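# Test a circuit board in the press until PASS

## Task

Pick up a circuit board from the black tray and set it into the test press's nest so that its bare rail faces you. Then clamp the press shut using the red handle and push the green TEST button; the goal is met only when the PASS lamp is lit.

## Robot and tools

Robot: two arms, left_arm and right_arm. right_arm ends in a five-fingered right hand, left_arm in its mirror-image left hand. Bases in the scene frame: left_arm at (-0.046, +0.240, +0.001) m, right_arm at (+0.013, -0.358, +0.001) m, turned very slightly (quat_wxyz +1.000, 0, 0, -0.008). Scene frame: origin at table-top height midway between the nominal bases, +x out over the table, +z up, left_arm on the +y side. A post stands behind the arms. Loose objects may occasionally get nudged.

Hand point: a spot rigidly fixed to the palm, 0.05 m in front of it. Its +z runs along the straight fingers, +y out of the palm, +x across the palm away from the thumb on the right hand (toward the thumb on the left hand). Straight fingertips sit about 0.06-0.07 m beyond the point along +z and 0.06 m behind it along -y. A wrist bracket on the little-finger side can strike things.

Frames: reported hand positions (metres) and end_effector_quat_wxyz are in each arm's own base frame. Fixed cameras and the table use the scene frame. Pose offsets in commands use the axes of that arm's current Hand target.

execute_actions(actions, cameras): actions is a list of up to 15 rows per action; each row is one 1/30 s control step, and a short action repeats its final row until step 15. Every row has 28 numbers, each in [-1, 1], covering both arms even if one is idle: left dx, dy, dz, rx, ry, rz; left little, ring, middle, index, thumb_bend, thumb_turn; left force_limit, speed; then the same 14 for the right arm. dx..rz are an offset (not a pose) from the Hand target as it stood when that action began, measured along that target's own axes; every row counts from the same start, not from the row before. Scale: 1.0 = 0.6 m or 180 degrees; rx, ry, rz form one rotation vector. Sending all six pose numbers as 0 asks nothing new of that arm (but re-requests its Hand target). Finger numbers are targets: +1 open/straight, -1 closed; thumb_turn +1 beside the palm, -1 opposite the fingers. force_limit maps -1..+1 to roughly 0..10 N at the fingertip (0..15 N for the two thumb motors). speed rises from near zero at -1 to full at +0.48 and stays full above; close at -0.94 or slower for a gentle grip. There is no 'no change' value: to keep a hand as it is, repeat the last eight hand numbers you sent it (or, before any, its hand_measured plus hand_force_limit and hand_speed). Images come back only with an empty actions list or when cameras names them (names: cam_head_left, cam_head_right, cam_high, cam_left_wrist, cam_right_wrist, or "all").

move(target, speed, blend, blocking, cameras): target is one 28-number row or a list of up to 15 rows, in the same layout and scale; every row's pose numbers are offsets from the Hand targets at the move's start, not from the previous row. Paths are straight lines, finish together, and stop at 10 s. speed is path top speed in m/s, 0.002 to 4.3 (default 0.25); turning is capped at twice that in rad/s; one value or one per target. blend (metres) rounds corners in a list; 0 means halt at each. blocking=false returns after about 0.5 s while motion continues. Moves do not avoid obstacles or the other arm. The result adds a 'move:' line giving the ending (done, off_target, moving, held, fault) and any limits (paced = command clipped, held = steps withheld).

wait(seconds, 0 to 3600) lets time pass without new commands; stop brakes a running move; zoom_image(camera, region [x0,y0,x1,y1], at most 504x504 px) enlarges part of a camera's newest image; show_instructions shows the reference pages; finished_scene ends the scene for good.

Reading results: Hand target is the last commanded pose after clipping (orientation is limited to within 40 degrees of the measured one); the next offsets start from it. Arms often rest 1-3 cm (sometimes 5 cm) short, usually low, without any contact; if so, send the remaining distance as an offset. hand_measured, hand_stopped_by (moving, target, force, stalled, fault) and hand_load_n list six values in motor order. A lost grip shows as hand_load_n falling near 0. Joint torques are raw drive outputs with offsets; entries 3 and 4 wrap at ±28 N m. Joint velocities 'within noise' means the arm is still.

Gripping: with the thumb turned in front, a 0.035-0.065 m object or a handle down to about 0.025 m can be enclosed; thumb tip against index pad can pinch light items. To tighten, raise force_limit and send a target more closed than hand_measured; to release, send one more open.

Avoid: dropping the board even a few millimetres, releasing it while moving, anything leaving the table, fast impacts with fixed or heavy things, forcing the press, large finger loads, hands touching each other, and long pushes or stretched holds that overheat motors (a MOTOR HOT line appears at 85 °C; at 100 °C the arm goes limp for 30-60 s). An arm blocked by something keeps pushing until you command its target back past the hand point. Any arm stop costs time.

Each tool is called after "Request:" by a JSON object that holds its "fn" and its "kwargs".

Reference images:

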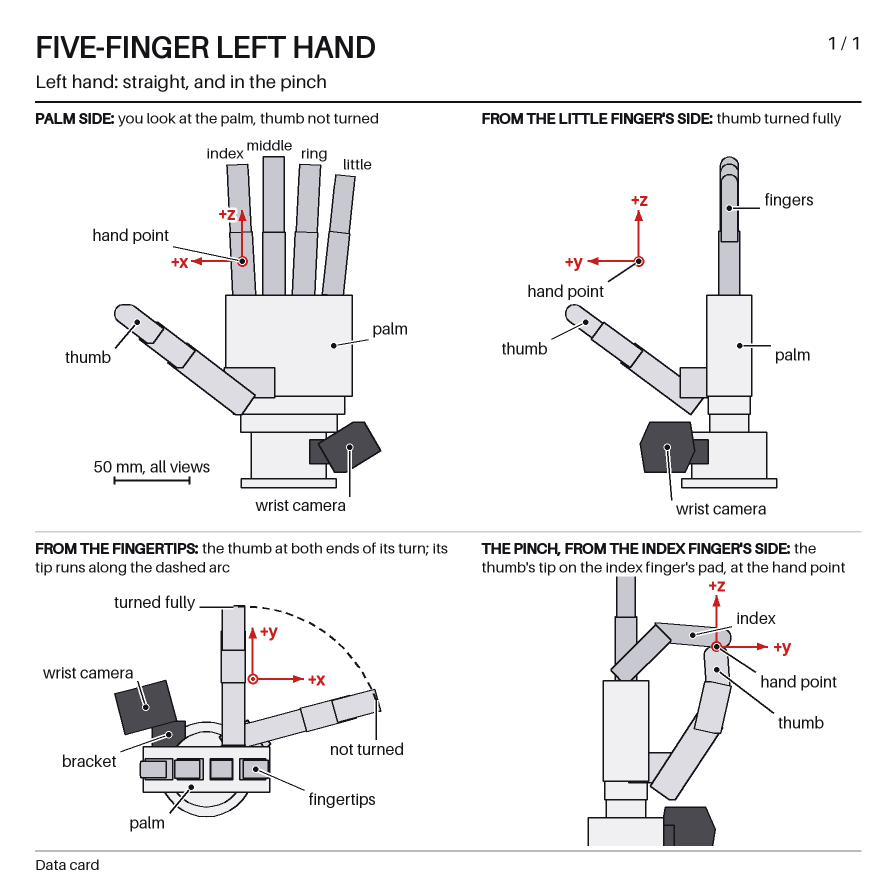

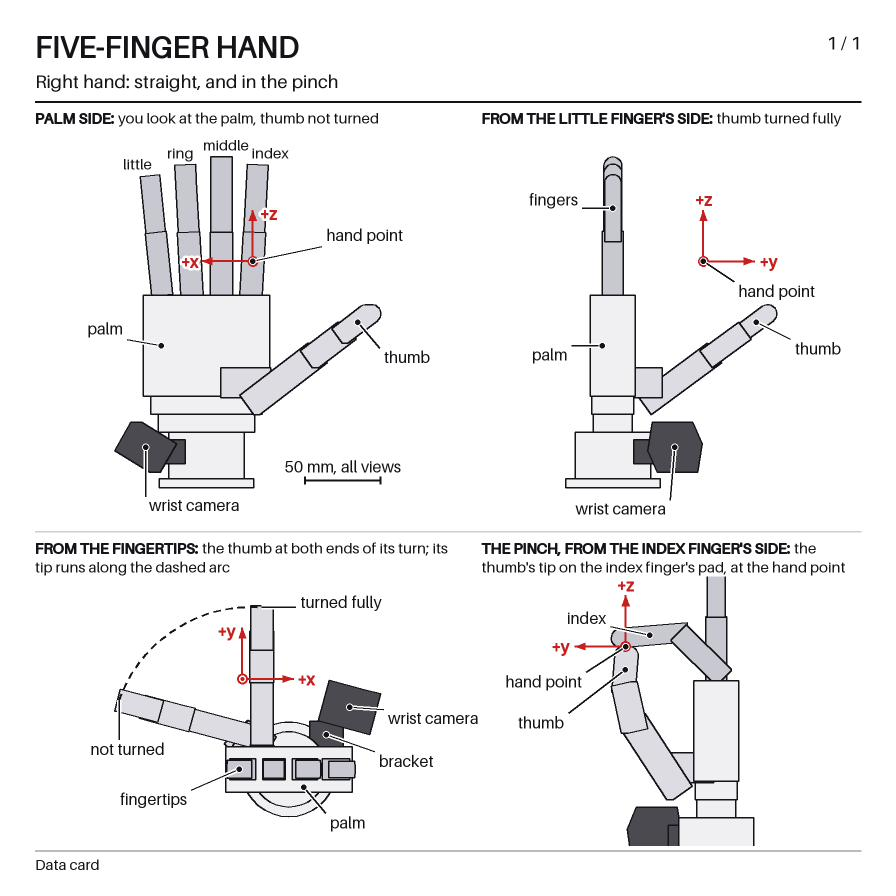

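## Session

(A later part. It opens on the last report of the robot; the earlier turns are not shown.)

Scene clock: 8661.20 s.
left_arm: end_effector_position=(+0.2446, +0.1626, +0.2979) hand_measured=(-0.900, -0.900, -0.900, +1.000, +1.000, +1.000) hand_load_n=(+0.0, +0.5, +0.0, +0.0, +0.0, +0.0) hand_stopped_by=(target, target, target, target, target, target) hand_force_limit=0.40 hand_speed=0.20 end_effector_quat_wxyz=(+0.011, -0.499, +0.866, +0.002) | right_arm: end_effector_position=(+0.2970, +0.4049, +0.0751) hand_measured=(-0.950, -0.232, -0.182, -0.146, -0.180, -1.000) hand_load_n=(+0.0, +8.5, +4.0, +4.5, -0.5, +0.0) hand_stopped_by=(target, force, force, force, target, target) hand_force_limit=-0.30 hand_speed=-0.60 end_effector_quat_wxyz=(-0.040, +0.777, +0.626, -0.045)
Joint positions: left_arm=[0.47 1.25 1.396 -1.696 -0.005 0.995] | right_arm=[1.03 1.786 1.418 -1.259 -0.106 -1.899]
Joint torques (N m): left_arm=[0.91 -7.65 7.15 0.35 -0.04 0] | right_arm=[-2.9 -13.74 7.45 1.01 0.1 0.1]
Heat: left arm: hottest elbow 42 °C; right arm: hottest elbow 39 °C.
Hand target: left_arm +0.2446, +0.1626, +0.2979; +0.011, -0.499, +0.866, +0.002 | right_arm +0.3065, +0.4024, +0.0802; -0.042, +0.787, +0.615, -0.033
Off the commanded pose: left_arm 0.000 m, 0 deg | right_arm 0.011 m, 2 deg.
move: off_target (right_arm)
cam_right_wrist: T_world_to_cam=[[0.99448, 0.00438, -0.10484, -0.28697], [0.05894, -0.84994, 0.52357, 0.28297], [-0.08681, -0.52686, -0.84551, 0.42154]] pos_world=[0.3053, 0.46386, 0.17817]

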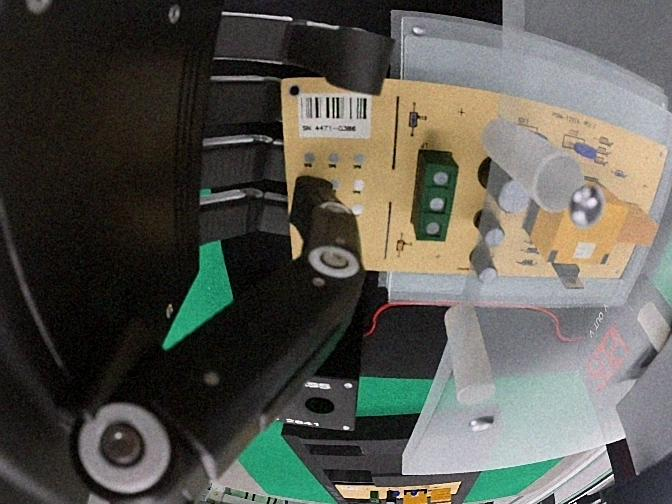

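Request:
{"fn": "move", "kwargs": {"target": [0,0,0,0,0,0,-0.9,-0.9,-0.9,1,1,1,0.4,0.2,0,0,0.0035,0,0,0,-0.95,-0.45,-0.4,-0.35,-0.18,-1,-0.3,-0.6], "speed": 0.02, "cameras": ["cam_right_wrist"]}}

Request:
{"fn": "zoom_image", "kwargs": {"camera": "cam_right_wrist", "region": [390, 10, 486, 106]}}

Request:
{"fn": "zoom_image", "kwargs": {"camera": "cam_right_wrist", "region": [600, 230, 672, 302]}}

Request:
{"fn": "zoom_image", "kwargs": {"camera": "cam_right_wrist", "region": [600, 90, 672, 162]}}

Scene clock: 8837.43 s.
left_arm: end_effector_position=(+0.2446, +0.1626, +0.2979) hand_measured=(-0.900, -0.900, -0.900, +1.000, +1.000, +1.000) hand_load_n=(+0.0, +0.0, +0.0, +0.0, +0.0, +0.0) hand_stopped_by=(target, target, target, target, target, target) hand_force_limit=0.40 hand_speed=0.20 end_effector_quat_wxyz=(+0.011, -0.499, +0.866, +0.002) | right_arm: end_effector_position=(+0.2970, +0.4051, +0.0750) hand_measured=(-0.950, -0.232, -0.182, -0.146, -0.180, -1.000) hand_load_n=(+0.0, +8.5, +4.5, +4.5, -0.5, +0.0) hand_stopped_by=(target, force, force, force, target, target) hand_force_limit=-0.30 hand_speed=-0.60 end_effector_quat_wxyz=(-0.040, +0.778, +0.625, -0.045)
Joint positions: left_arm=[0.47 1.25 1.396 -1.696 -0.005 0.995] | right_arm=[1.03 1.786 1.418 -1.258 -0.107 -1.896]
Joint torques (N m): left_arm=[0.85 -7.59 7.16 0.36 -0.04 0.01] | right_arm=[-2.9 -13.68 7.16 1.11 0.12 0.16]
Heat: left arm: hottest elbow 41 °C; right arm: hottest elbow 38 °C.
Hand target: left_arm +0.2446, +0.1626, +0.2979; +0.011, -0.499, +0.866, +0.002 | right_arm +0.3063, +0.4025, +0.0781; -0.042, +0.787, +0.615, -0.032
Off the commanded pose: left_arm 0.000 m, 0 deg | right_arm 0.010 m, 2 deg.
move: done
cam_right_wrist: T_world_to_cam=[[0.99451, 0.00146, -0.10462, -0.28576], [0.05625, -0.85057, 0.52285, 0.28429], [-0.08823, -0.52586, -0.84598, 0.42165]] pos_world=[0.3054, 0.46396, 0.17817]

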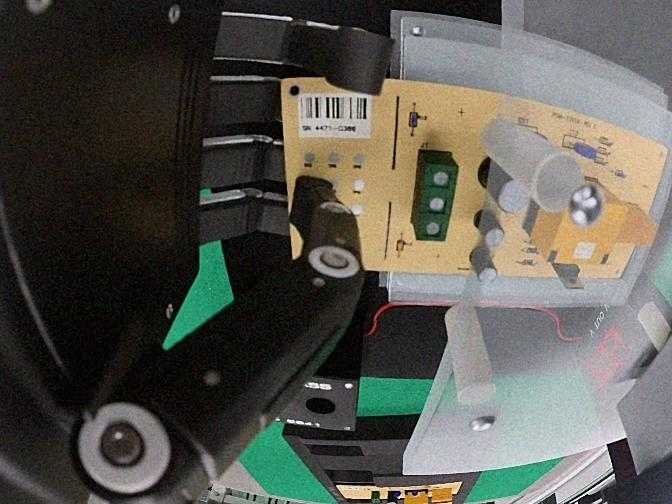

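Scaled by 5.250 from the camera's image (finer frame: 960x720).

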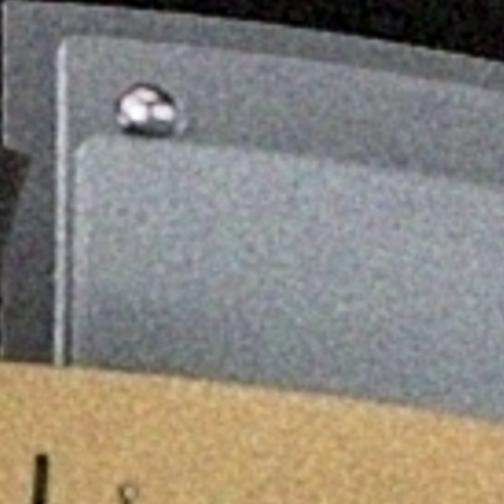

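Scaled by 7.000 from the camera's image (finer frame: 960x720).

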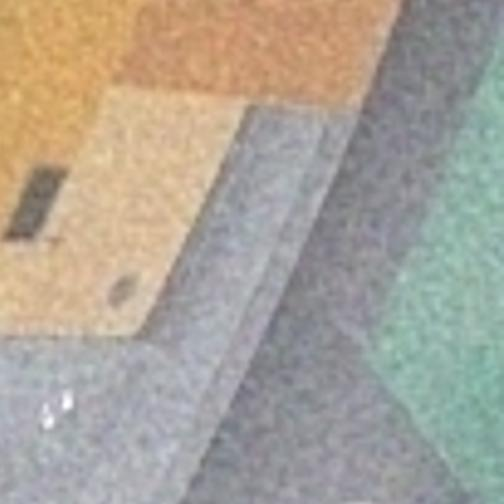

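Scaled by 7.000 from the camera's image (finer frame: 960x720).

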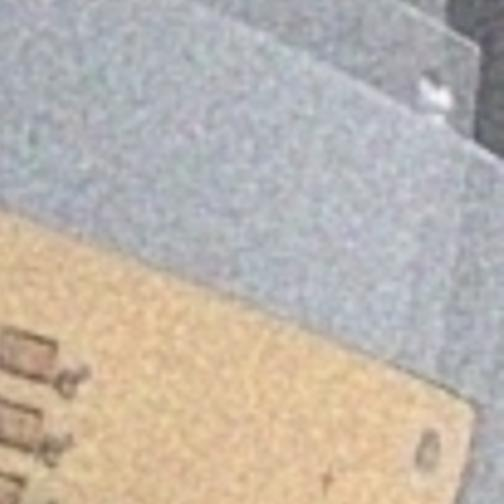

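Request:
{"fn": "move", "kwargs": {"target": [0,0,0,0,0,0,-0.9,-0.9,-0.9,1,1,1,0.4,0.2,-0.0022,0.0046,0,0,0,0,-0.95,-0.45,-0.4,-0.35,-0.18,-1,-0.3,-0.6], "speed": 0.02, "cameras": ["cam_right_wrist"]}}

Request:
{"fn": "zoom_image", "kwargs": {"camera": "cam_right_wrist", "region": [390, 10, 486, 106]}}

Request:
{"fn": "zoom_image", "kwargs": {"camera": "cam_right_wrist", "region": [600, 230, 672, 302]}}

Request:
{"fn": "zoom_image", "kwargs": {"camera": "cam_right_wrist", "region": [600, 90, 672, 162]}}

Scene clock: 8870.70 s.
left_arm: end_effector_position=(+0.2446, +0.1626, +0.2979) hand_measured=(-0.900, -0.900, -0.900, +1.000, +1.000, +1.000) hand_load_n=(+0.0, +0.0, +0.0, +0.0, -0.5, +0.0) hand_stopped_by=(target, target, target, target, target, target) hand_force_limit=0.40 hand_speed=0.20 end_effector_quat_wxyz=(+0.011, -0.499, +0.866, +0.002) | right_arm: end_effector_position=(+0.2971, +0.4049, +0.0750) hand_measured=(-0.950, -0.232, -0.182, -0.146, -0.180, -1.000) hand_load_n=(+0.0, +8.0, +5.0, +4.5, -0.5, +0.0) hand_stopped_by=(target, force, force, force, target, target) hand_force_limit=-0.30 hand_speed=-0.60 end_effector_quat_wxyz=(-0.041, +0.779, +0.624, -0.045)
Joint positions: left_arm=[0.47 1.25 1.396 -1.696 -0.005 0.995] | right_arm=[1.029 1.786 1.418 -1.258 -0.108 -1.896]
Joint torques (N m): left_arm=[0.91 -7.71 7.17 0.38 -0.04 0.01] | right_arm=[-3.08 -13.74 7.01 1.13 0.2 0.07]
Heat: left arm: hottest elbow 41 °C; right arm: hottest elbow 38 °C.
Hand target: left_arm +0.2446, +0.1626, +0.2979; +0.011, -0.499, +0.866, +0.002 | right_arm +0.3087, +0.4005, +0.0778; -0.042, +0.787, +0.615, -0.032
Off the commanded pose: left_arm 0.000 m, 0 deg | right_arm 0.013 m, 2 deg.
move: off_target (right_arm)
cam_right_wrist: T_world_to_cam=[[0.99438, -0.00005, -0.10589, -0.2853], [0.05557, -0.85099, 0.52224, 0.28452], [-0.09013, -0.52518, -0.8462, 0.42184]] pos_world=[0.30591, 0.46365, 0.17817]

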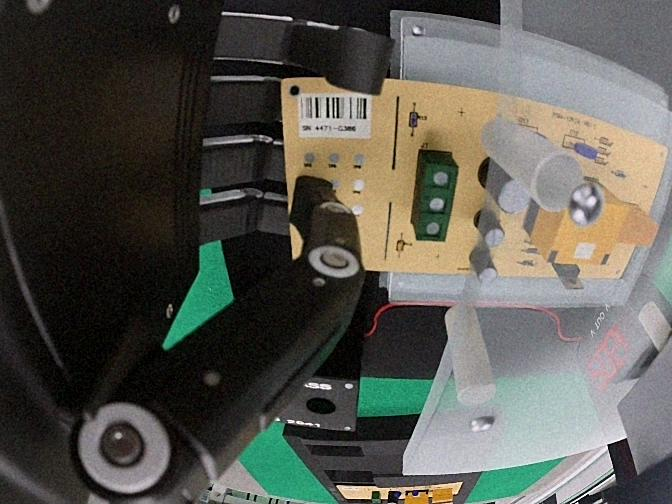

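Scaled by 5.250 from the camera's image (finer frame: 960x720).

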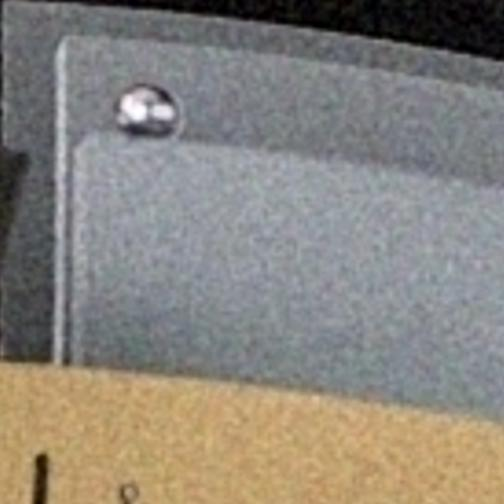

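Scaled by 7.000 from the camera's image (finer frame: 960x720).

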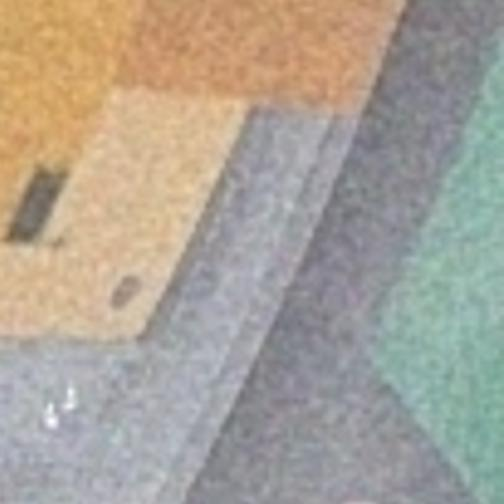

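Scaled by 7.000 from the camera's image (finer frame: 960x720).

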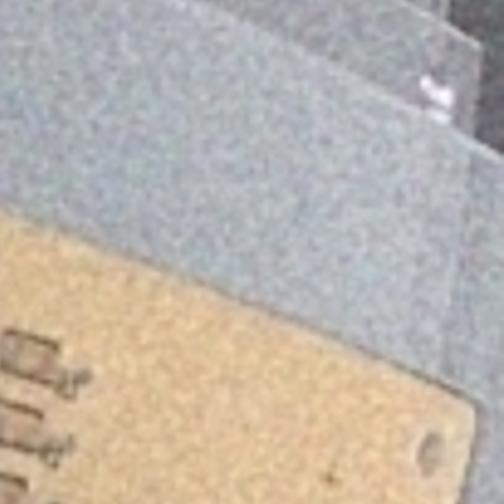

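Request:
{"fn": "zoom_image", "kwargs": {"camera": "cam_right_wrist", "region": [640, 128, 672, 152]}}

Request:
{"fn": "zoom_image", "kwargs": {"camera": "cam_right_wrist", "region": [396, 68, 428, 92]}}

Request:
{"fn": "zoom_image", "kwargs": {"camera": "cam_right_wrist", "region": [600, 262, 632, 286]}}

Request:
{"fn": "zoom_image", "kwargs": {"camera": "cam_right_wrist", "region": [376, 262, 408, 286]}}

Scaled by 15.750 from the camera's image (finer frame: 960x720).

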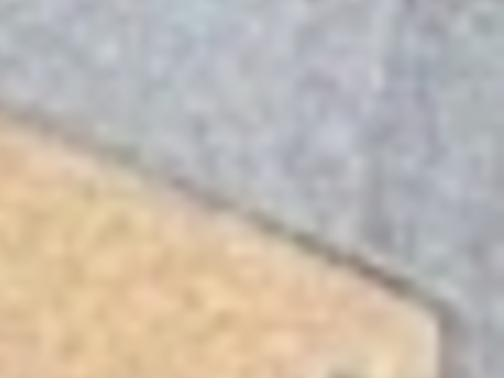

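Scaled by 15.750 from the camera's image (finer frame: 960x720).

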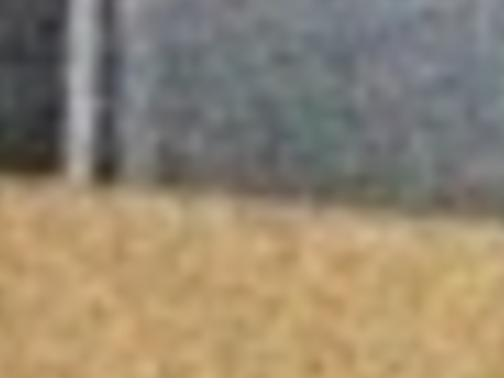

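Scaled by 15.750 from the camera's image (finer frame: 960x720).

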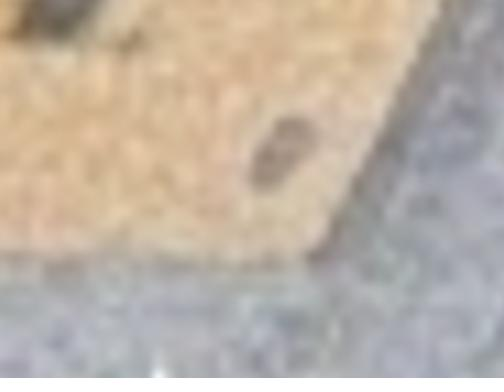

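Scaled by 15.750 from the camera's image (finer frame: 960x720).

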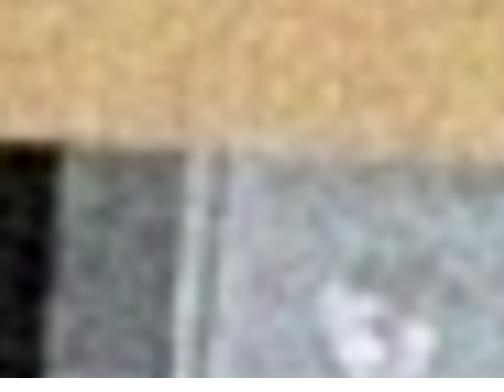

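Request:
{"fn": "move", "kwargs": {"target": [0,0,0,0,0,0,-0.9,-0.9,-0.9,1,1,1,0.4,0.2,0,0,0.005,0,0,0,-0.95,-0.45,-0.4,-0.35,-0.18,-1,-0.3,-0.6], "speed": 0.02, "cameras": ["cam_right_wrist"]}}

Request:
{"fn": "zoom_image", "kwargs": {"camera": "cam_right_wrist", "region": [640, 128, 672, 152]}}

Request:
{"fn": "zoom_image", "kwargs": {"camera": "cam_right_wrist", "region": [396, 68, 428, 92]}}

Request:
{"fn": "zoom_image", "kwargs": {"camera": "cam_right_wrist", "region": [600, 262, 632, 286]}}

Scene clock: 8967.80 s.
left_arm: end_effector_position=(+0.2446, +0.1626, +0.2979) hand_measured=(-0.900, -0.900, -0.900, +1.000, +1.000, +1.000) hand_load_n=(+0.0, +0.0, +0.0, +0.0, +0.0, +0.0) hand_stopped_by=(target, target, target, target, target, target) hand_force_limit=0.40 hand_speed=0.20 end_effector_quat_wxyz=(+0.011, -0.499, +0.866, +0.002) | right_arm: end_effector_position=(+0.2970, +0.4048, +0.0737) hand_measured=(-0.950, -0.232, -0.182, -0.146, -0.180, -1.000) hand_load_n=(+0.0, +6.5, +4.5, +5.0, -0.5, +0.0) hand_stopped_by=(target, force, force, force, target, target) hand_force_limit=-0.30 hand_speed=-0.60 end_effector_quat_wxyz=(-0.041, +0.779, +0.624, -0.044)
Joint positions: left_arm=[0.47 1.25 1.396 -1.696 -0.005 0.995] | right_arm=[1.029 1.786 1.414 -1.254 -0.109 -1.896]
Joint torques (N m): left_arm=[0.91 -7.65 7.16 0.36 -0.04 0.01] | right_arm=[-3.08 -13.63 6.9 1.22 0.21 0.07]
Heat: left arm: hottest elbow 41 °C; right arm: hottest elbow 38 °C.
Hand target: left_arm +0.2446, +0.1626, +0.2979; +0.011, -0.499, +0.866, +0.002 | right_arm +0.3083, +0.4005, +0.0748; -0.042, +0.787, +0.615, -0.033
Off the commanded pose: left_arm 0.000 m, 0 deg | right_arm 0.012 m, 2 deg.
move: off_target (right_arm)
cam_right_wrist: T_world_to_cam=[[0.99441, 0.00001, -0.10561, -0.28531], [0.05537, -0.85162, 0.52123, 0.28552], [-0.08993, -0.52416, -0.84686, 0.42028]] pos_world=[0.30571, 0.46345, 0.17697]

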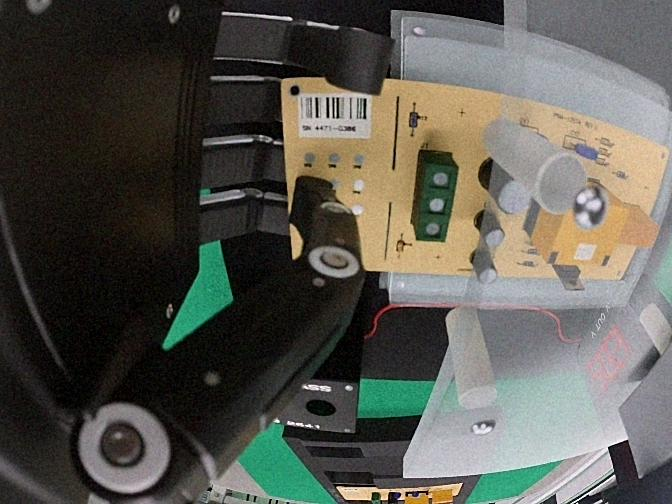

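Scaled by 15.750 from the camera's image (finer frame: 960x720).

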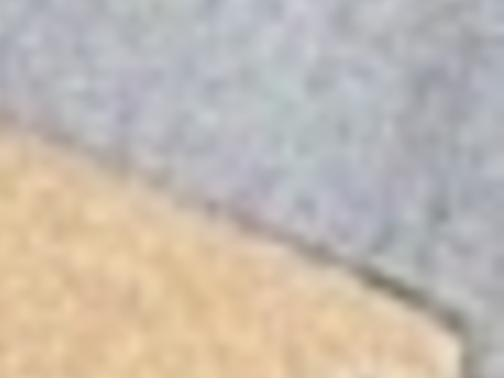

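Scaled by 15.750 from the camera's image (finer frame: 960x720).

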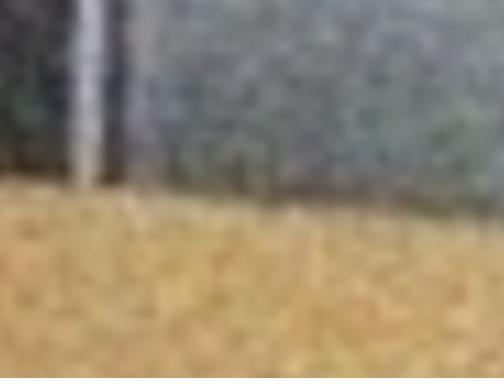

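Scaled by 15.750 from the camera's image (finer frame: 960x720).

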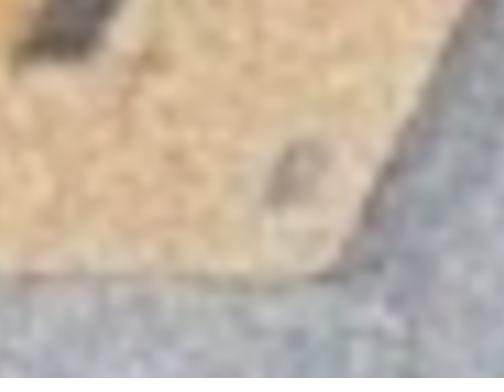

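Request:
{"fn": "zoom_image", "kwargs": {"camera": "cam_right_wrist", "region": [640, 144, 672, 168]}}

Request:
{"fn": "zoom_image", "kwargs": {"camera": "cam_right_wrist", "region": [628, 238, 660, 262]}}

Request:
{"fn": "zoom_image", "kwargs": {"camera": "cam_right_wrist", "region": [640, 120, 672, 144]}}

Scaled by 15.750 from the camera's image (finer frame: 960x720).

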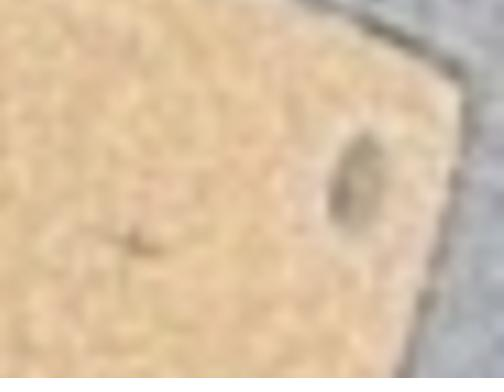

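Scaled by 15.750 from the camera's image (finer frame: 960x720).

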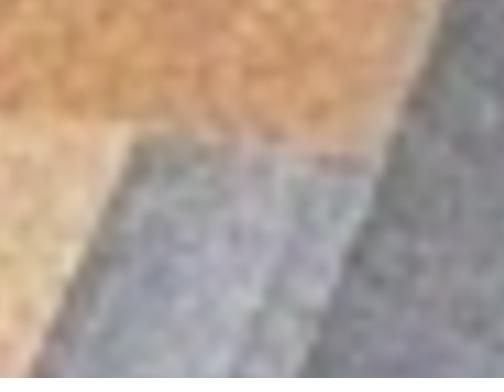

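Scaled by 15.750 from the camera's image (finer frame: 960x720).

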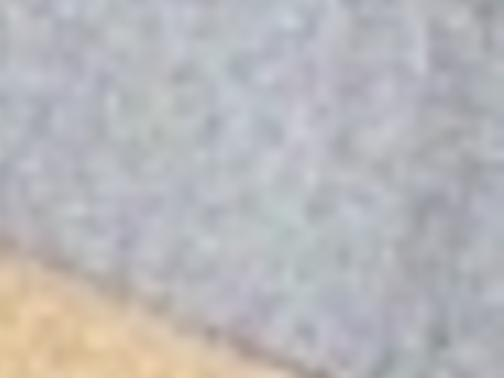

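Request:
{"fn": "move", "kwargs": {"target": [0,0,0,0,0,0,-0.9,-0.9,-0.9,1,1,1,0.4,0.2,0,0,0.003,0,0,0,-0.95,-0.45,-0.4,-0.35,-0.18,-1,-0.3,-0.6], "speed": 0.02, "cameras": ["cam_right_wrist"]}}

Request:
{"fn": "zoom_image", "kwargs": {"camera": "cam_right_wrist", "region": [640, 128, 672, 152]}}

Request:
{"fn": "zoom_image", "kwargs": {"camera": "cam_right_wrist", "region": [600, 262, 632, 286]}}

Request:
{"fn": "zoom_image", "kwargs": {"camera": "cam_right_wrist", "region": [390, 10, 486, 106]}}

Scene clock: 9000.80 s.
left_arm: end_effector_position=(+0.2446, +0.1626, +0.2979) hand_measured=(-0.900, -0.900, -0.900, +1.000, +1.000, +1.000) hand_load_n=(+0.0, +0.0, +0.0, +0.0, +0.0, +0.0) hand_stopped_by=(target, target, target, target, target, target) hand_force_limit=0.40 hand_speed=0.20 end_effector_quat_wxyz=(+0.011, -0.499, +0.866, +0.002) | right_arm: end_effector_position=(+0.2970, +0.4048, +0.0729) hand_measured=(-0.950, -0.232, -0.182, -0.146, -0.180, -1.000) hand_load_n=(+0.0, +5.5, +4.5, +5.0, -1.0, +0.0) hand_stopped_by=(target, force, force, force, target, target) hand_force_limit=-0.30 hand_speed=-0.60 end_effector_quat_wxyz=(-0.042, +0.779, +0.624, -0.044)
Joint positions: left_arm=[0.47 1.25 1.396 -1.696 -0.005 0.995] | right_arm=[1.029 1.786 1.412 -1.25 -0.109 -1.896]
Joint torques (N m): left_arm=[0.85 -7.59 7.15 0.38 -0.04 0.01] | right_arm=[-3.02 -13.51 6.87 1.28 0.21 0.07]
Heat: left arm: hottest elbow 41 °C; right arm: hottest elbow 38 °C.
Hand target: left_arm +0.2446, +0.1626, +0.2979; +0.011, -0.499, +0.866, +0.002 | right_arm +0.3082, +0.4006, +0.0730; -0.042, +0.787, +0.615, -0.033
Off the commanded pose: left_arm 0.000 m, 0 deg | right_arm 0.012 m, 2 deg.
move: off_target (right_arm)
cam_right_wrist: T_world_to_cam=[[0.99447, 0.00012, -0.10503, -0.28547], [0.05506, -0.85214, 0.5204, 0.28633], [-0.08944, -0.52331, -0.84744, 0.4191]] pos_world=[0.30561, 0.46335, 0.17617]

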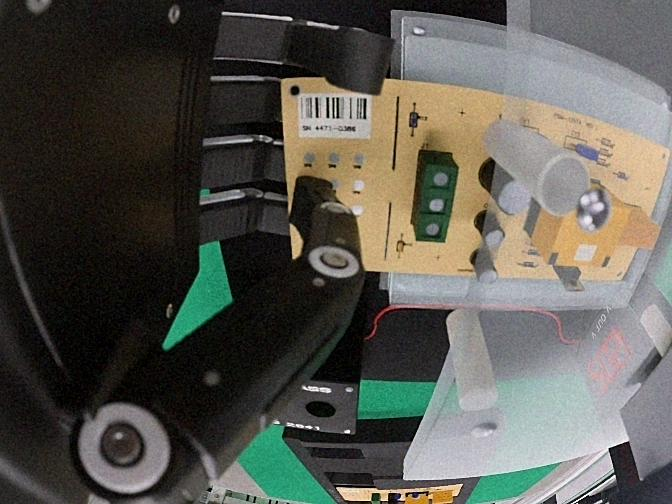

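Scaled by 15.750 from the camera's image (finer frame: 960x720).

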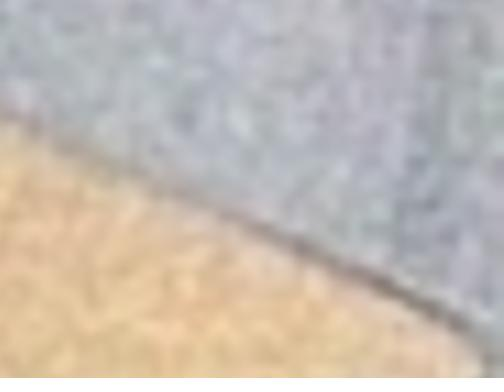

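Scaled by 15.750 from the camera's image (finer frame: 960x720).

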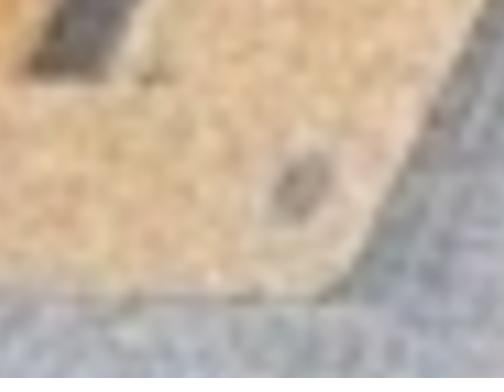

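Scaled by 5.250 from the camera's image (finer frame: 960x720).

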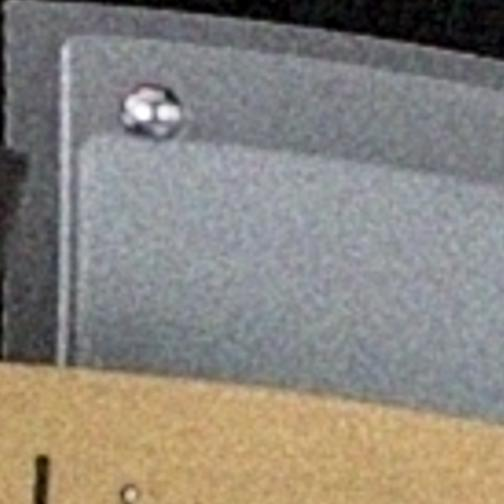

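Request:
{"fn": "zoom_image", "kwargs": {"camera": "cam_right_wrist", "region": [396, 68, 428, 92]}}

Request:
{"fn": "zoom_image", "kwargs": {"camera": "cam_right_wrist", "region": [440, 76, 472, 100]}}

Request:
{"fn": "zoom_image", "kwargs": {"camera": "cam_right_wrist", "region": [376, 262, 408, 286]}}

Request:
{"fn": "zoom_image", "kwargs": {"camera": "cam_right_wrist", "region": [640, 144, 672, 168]}}

Scaled by 15.750 from the camera's image (finer frame: 960x720).

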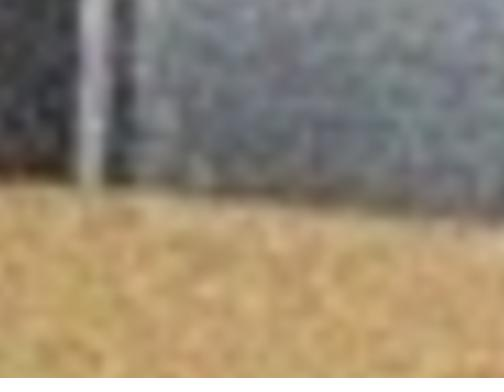

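Scaled by 15.750 from the camera's image (finer frame: 960x720).

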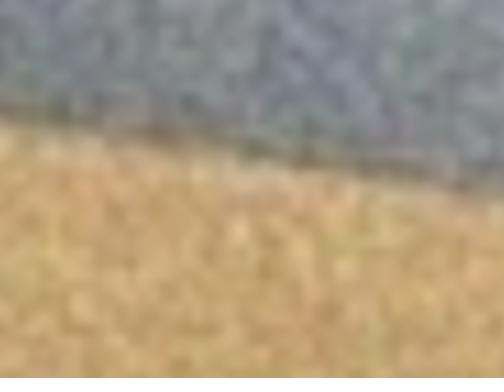

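Scaled by 15.750 from the camera's image (finer frame: 960x720).

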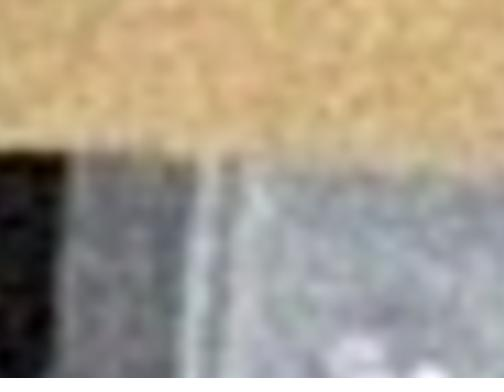

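Scaled by 15.750 from the camera's image (finer frame: 960x720).

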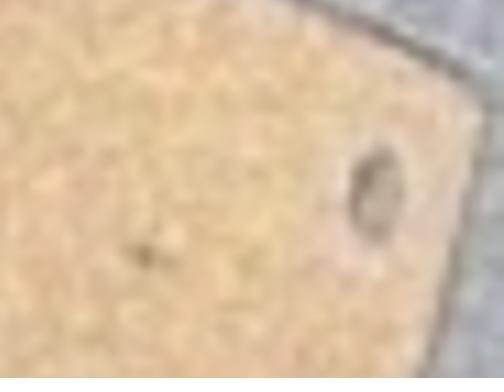

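Request:
{"fn": "move", "kwargs": {"target": [0,0,0,0,0,0,-0.9,-0.9,-0.9,1,1,1,0.4,0.2,-0.0028,0.0061,0,0,0,0,-0.95,-0.45,-0.4,-0.35,-0.18,-1,-0.3,-0.6], "speed": 0.02, "cameras": ["cam_right_wrist"]}}

Request:
{"fn": "zoom_image", "kwargs": {"camera": "cam_right_wrist", "region": [600, 90, 672, 162]}}

Request:
{"fn": "zoom_image", "kwargs": {"camera": "cam_right_wrist", "region": [600, 230, 672, 302]}}

Request:
{"fn": "zoom_image", "kwargs": {"camera": "cam_right_wrist", "region": [390, 10, 486, 106]}}

Scene clock: 9042.80 s.
left_arm: end_effector_position=(+0.2446, +0.1626, +0.2979) hand_measured=(-0.900, -0.900, -0.900, +1.000, +1.000, +1.000) hand_load_n=(+0.0, +0.0, +0.5, +0.0, +0.0, +0.0) hand_stopped_by=(target, target, target, target, target, target) hand_force_limit=0.40 hand_speed=0.20 end_effector_quat_wxyz=(+0.011, -0.499, +0.866, +0.002) | right_arm: end_effector_position=(+0.2971, +0.4047, +0.0729) hand_measured=(-0.950, -0.232, -0.182, -0.146, -0.180, -1.000) hand_load_n=(+0.0, +5.5, +4.5, +5.0, -0.5, +0.0) hand_stopped_by=(target, force, force, force, target, target) hand_force_limit=-0.30 hand_speed=-0.60 end_effector_quat_wxyz=(-0.042, +0.779, +0.624, -0.044)
Joint positions: left_arm=[0.47 1.25 1.396 -1.696 -0.005 0.995] | right_arm=[1.029 1.786 1.412 -1.25 -0.109 -1.896]
Joint torques (N m): left_arm=[0.85 -7.59 7.16 0.38 -0.04 0.01] | right_arm=[-3.6 -13.51 6.68 1.25 0.25 0]
Heat: left arm: hottest elbow 41 °C; right arm: hottest elbow 38 °C.
Hand target: left_arm +0.2446, +0.1626, +0.2979; +0.011, -0.499, +0.866, +0.002 | right_arm +0.3113, +0.3980, +0.0726; -0.042, +0.787, +0.615, -0.033
Off the commanded pose: left_arm 0.000 m, 0 deg | right_arm 0.016 m, 2 deg.
move: off_target (right_arm)
cam_right_wrist: T_world_to_cam=[[0.99443, -0.0002, -0.1054, -0.28544], [0.05496, -0.85228, 0.5202, 0.28636], [-0.08994, -0.52309, -0.84752, 0.41914]] pos_world=[0.30581, 0.46325, 0.17617]

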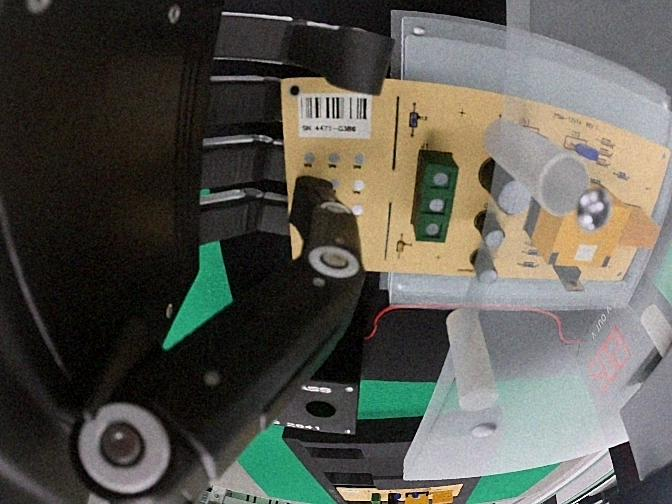

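Scaled by 7.000 from the camera's image (finer frame: 960x720).

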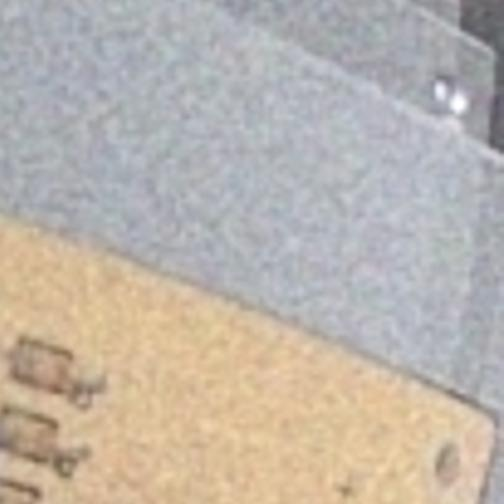

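Scaled by 7.000 from the camera's image (finer frame: 960x720).

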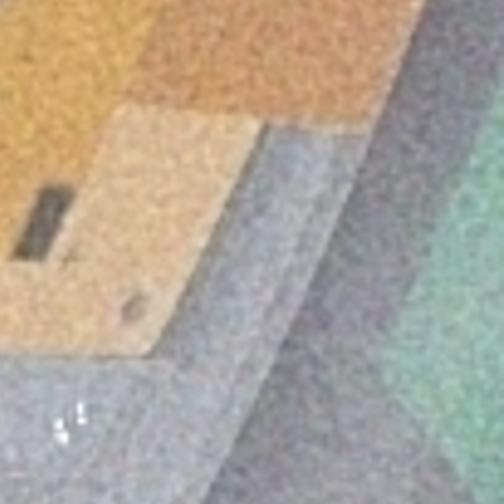

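Scaled by 5.250 from the camera's image (finer frame: 960x720).

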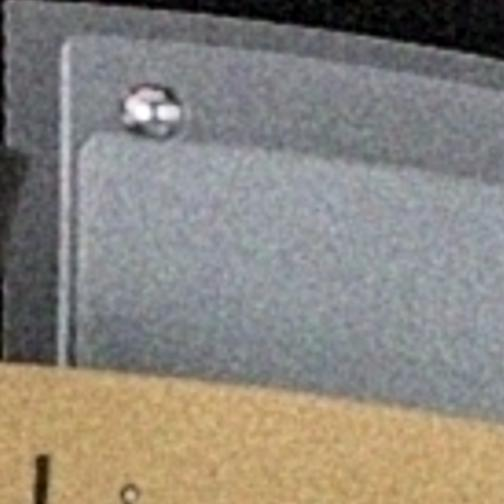

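Request:
{"fn": "move", "kwargs": {"target": [0,0,0,0,0,0,-0.9,-0.9,-0.9,1,1,1,0.4,0.2,0.0069,-0.0165,0.006,0,0,0,-0.95,-0.45,-0.4,-0.35,-0.18,-1,-0.3,-0.6], "speed": 0.02, "cameras": ["cam_right_wrist"]}}

Request:
{"fn": "zoom_image", "kwargs": {"camera": "cam_right_wrist", "region": [600, 90, 672, 162]}}

Request:
{"fn": "zoom_image", "kwargs": {"camera": "cam_right_wrist", "region": [600, 230, 672, 302]}}

Request:
{"fn": "zoom_image", "kwargs": {"camera": "cam_right_wrist", "region": [390, 10, 486, 106]}}

Scene clock: 9090.30 s.
left_arm: end_effector_position=(+0.2446, +0.1626, +0.2979) hand_measured=(-0.900, -0.900, -0.900, +1.000, +1.000, +1.000) hand_load_n=(+0.0, +0.0, +0.0, +0.0, +0.0, +0.0) hand_stopped_by=(target, target, target, target, target, target) hand_force_limit=0.40 hand_speed=0.20 end_effector_quat_wxyz=(+0.011, -0.499, +0.866, +0.002) | right_arm: end_effector_position=(+0.2966, +0.4050, +0.0717) hand_measured=(-0.950, -0.232, -0.182, -0.146, -0.180, -1.000) hand_load_n=(+0.0, +4.5, +4.5, +5.0, -0.5, +0.0) hand_stopped_by=(target, force, force, force, target, target) hand_force_limit=-0.30 hand_speed=-0.60 end_effector_quat_wxyz=(-0.043, +0.780, +0.623, -0.043)
Joint positions: left_arm=[0.47 1.25 1.396 -1.696 -0.005 0.995] | right_arm=[1.03 1.786 1.409 -1.244 -0.11 -1.891]
Joint torques (N m): left_arm=[0.85 -7.53 7.17 0.35 -0.04 0.01] | right_arm=[-2.2 -13.27 6.83 1.37 0.22 0.14]
Heat: left arm: hottest elbow 41 °C; right arm: hottest shoulder 37 °C.
Hand target: left_arm +0.2446, +0.1626, +0.2979; +0.011, -0.499, +0.866, +0.002 | right_arm +0.3023, +0.4045, +0.0700; -0.042, +0.787, +0.615, -0.033
Off the commanded pose: left_arm 0.000 m, 0 deg | right_arm 0.006 m, 2 deg.
move: done
cam_right_wrist: T_world_to_cam=[[0.99449, -0.00376, -0.10474, -0.28364], [0.05137, -0.8536, 0.51839, 0.28892], [-0.09136, -0.52092, -0.84871, 0.41789]] pos_world=[0.30541, 0.46324, 0.17518]

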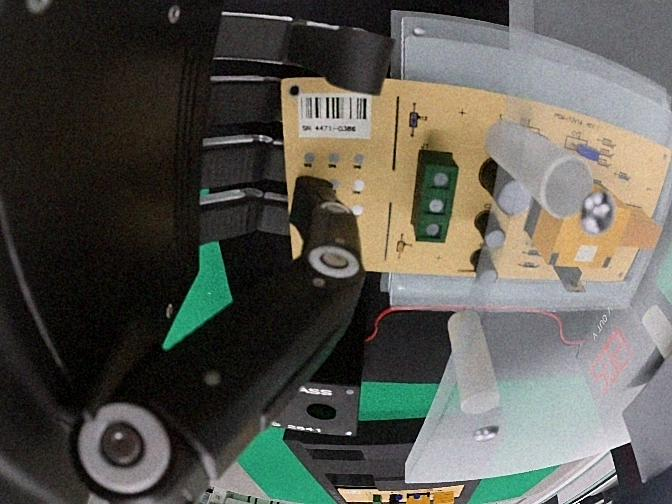

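Scaled by 7.000 from the camera's image (finer frame: 960x720).

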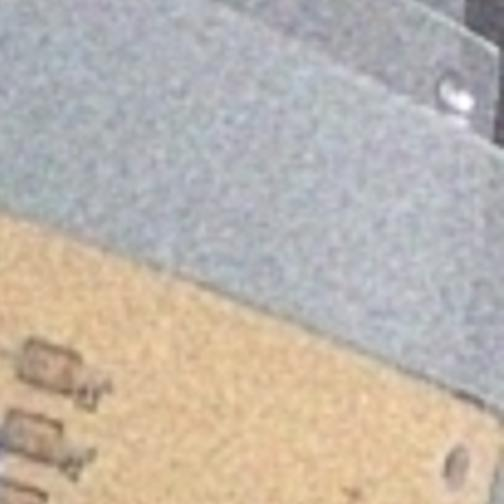

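Scaled by 7.000 from the camera's image (finer frame: 960x720).

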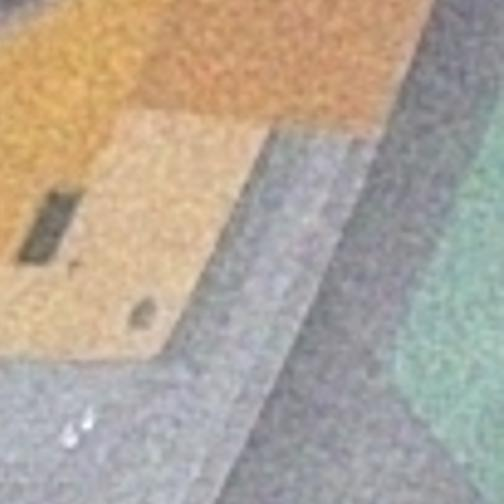

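Scaled by 5.250 from the camera's image (finer frame: 960x720).

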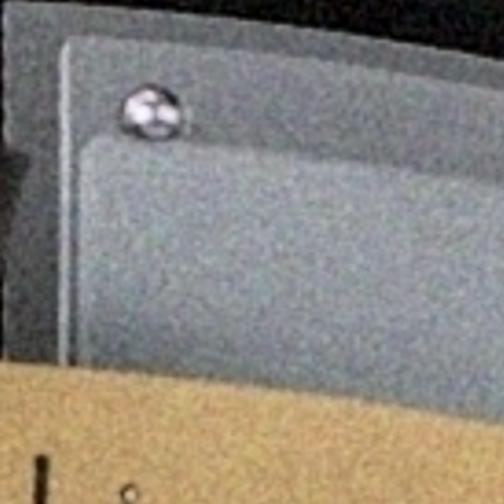

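Request:
{"fn": "move", "kwargs": {"target": [0,0,0,0,0,0,-0.9,-0.9,-0.9,1,1,1,0.4,0.2,-0.0024,-0.0097,0.001,0,0,0,-0.95,-0.45,-0.4,-0.35,-0.18,-1,-0.3,-0.6], "speed": 0.02, "cameras": ["cam_right_wrist"]}}

Request:
{"fn": "zoom_image", "kwargs": {"camera": "cam_right_wrist", "region": [600, 90, 672, 162]}}

Request:
{"fn": "zoom_image", "kwargs": {"camera": "cam_right_wrist", "region": [600, 230, 672, 302]}}

Scene clock: 9132.70 s.
left_arm: end_effector_position=(+0.2446, +0.1626, +0.2979) hand_measured=(-0.900, -0.900, -0.900, +1.000, +1.000, +1.000) hand_load_n=(+0.0, +0.0, +0.0, +0.0, +0.0, +0.0) hand_stopped_by=(target, target, target, target, target, target) hand_force_limit=0.40 hand_speed=0.20 end_effector_quat_wxyz=(+0.011, -0.499, +0.866, +0.002) | right_arm: end_effector_position=(+0.2957, +0.4056, +0.0694) hand_measured=(-0.950, -0.232, -0.182, -0.146, -0.180, -1.000) hand_load_n=(+0.5, +5.0, +4.5, +5.0, -1.0, +0.0) hand_stopped_by=(target, force, force, force, target, target) hand_force_limit=-0.30 hand_speed=-0.60 end_effector_quat_wxyz=(-0.041, +0.781, +0.621, -0.040)
Joint positions: left_arm=[0.47 1.25 1.396 -1.696 -0.005 0.995] | right_arm=[1.033 1.786 1.402 -1.232 -0.106 -1.884]
Joint torques (N m): left_arm=[0.91 -7.59 7.17 0.38 -0.04 0.01] | right_arm=[-1.61 -13.51 6.49 1.07 0.04 0.16]
Heat: left arm: hottest elbow 41 °C; right arm: hottest elbow 38 °C.
Hand target: left_arm +0.2446, +0.1626, +0.2979; +0.011, -0.499, +0.866, +0.002 | right_arm +0.2963, +0.4045, +0.0700; -0.042, +0.787, +0.615, -0.033
Off the commanded pose: left_arm 0.000 m, 0 deg | right_arm 0.001 m, 1 deg.
move: done
cam_right_wrist: T_world_to_cam=[[0.99508, -0.00759, -0.09883, -0.28209], [0.04486, -0.85464, 0.51728, 0.29312], [-0.08839, -0.51916, -0.85009, 0.41464]] pos_world=[0.3042, 0.46363, 0.17298]

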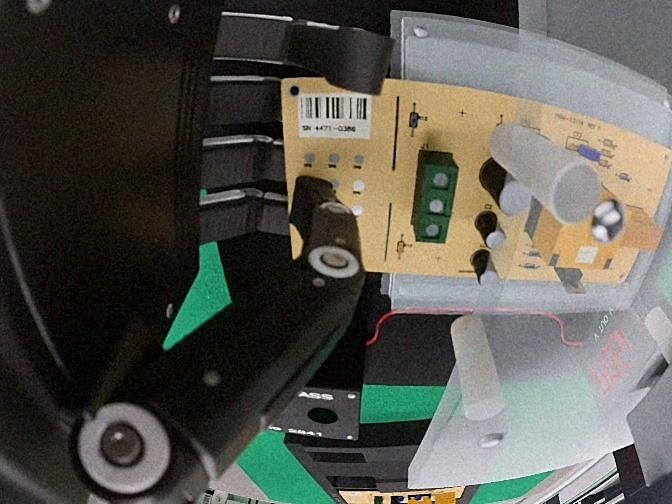

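Scaled by 7.000 from the camera's image (finer frame: 960x720).

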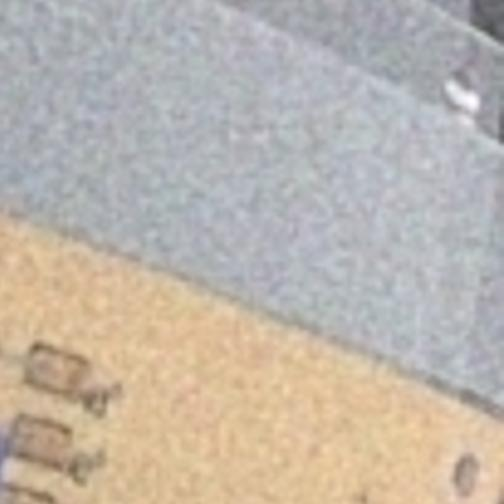

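Scaled by 7.000 from the camera's image (finer frame: 960x720).

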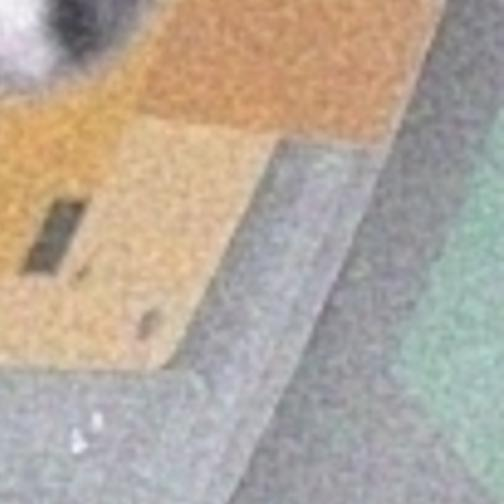

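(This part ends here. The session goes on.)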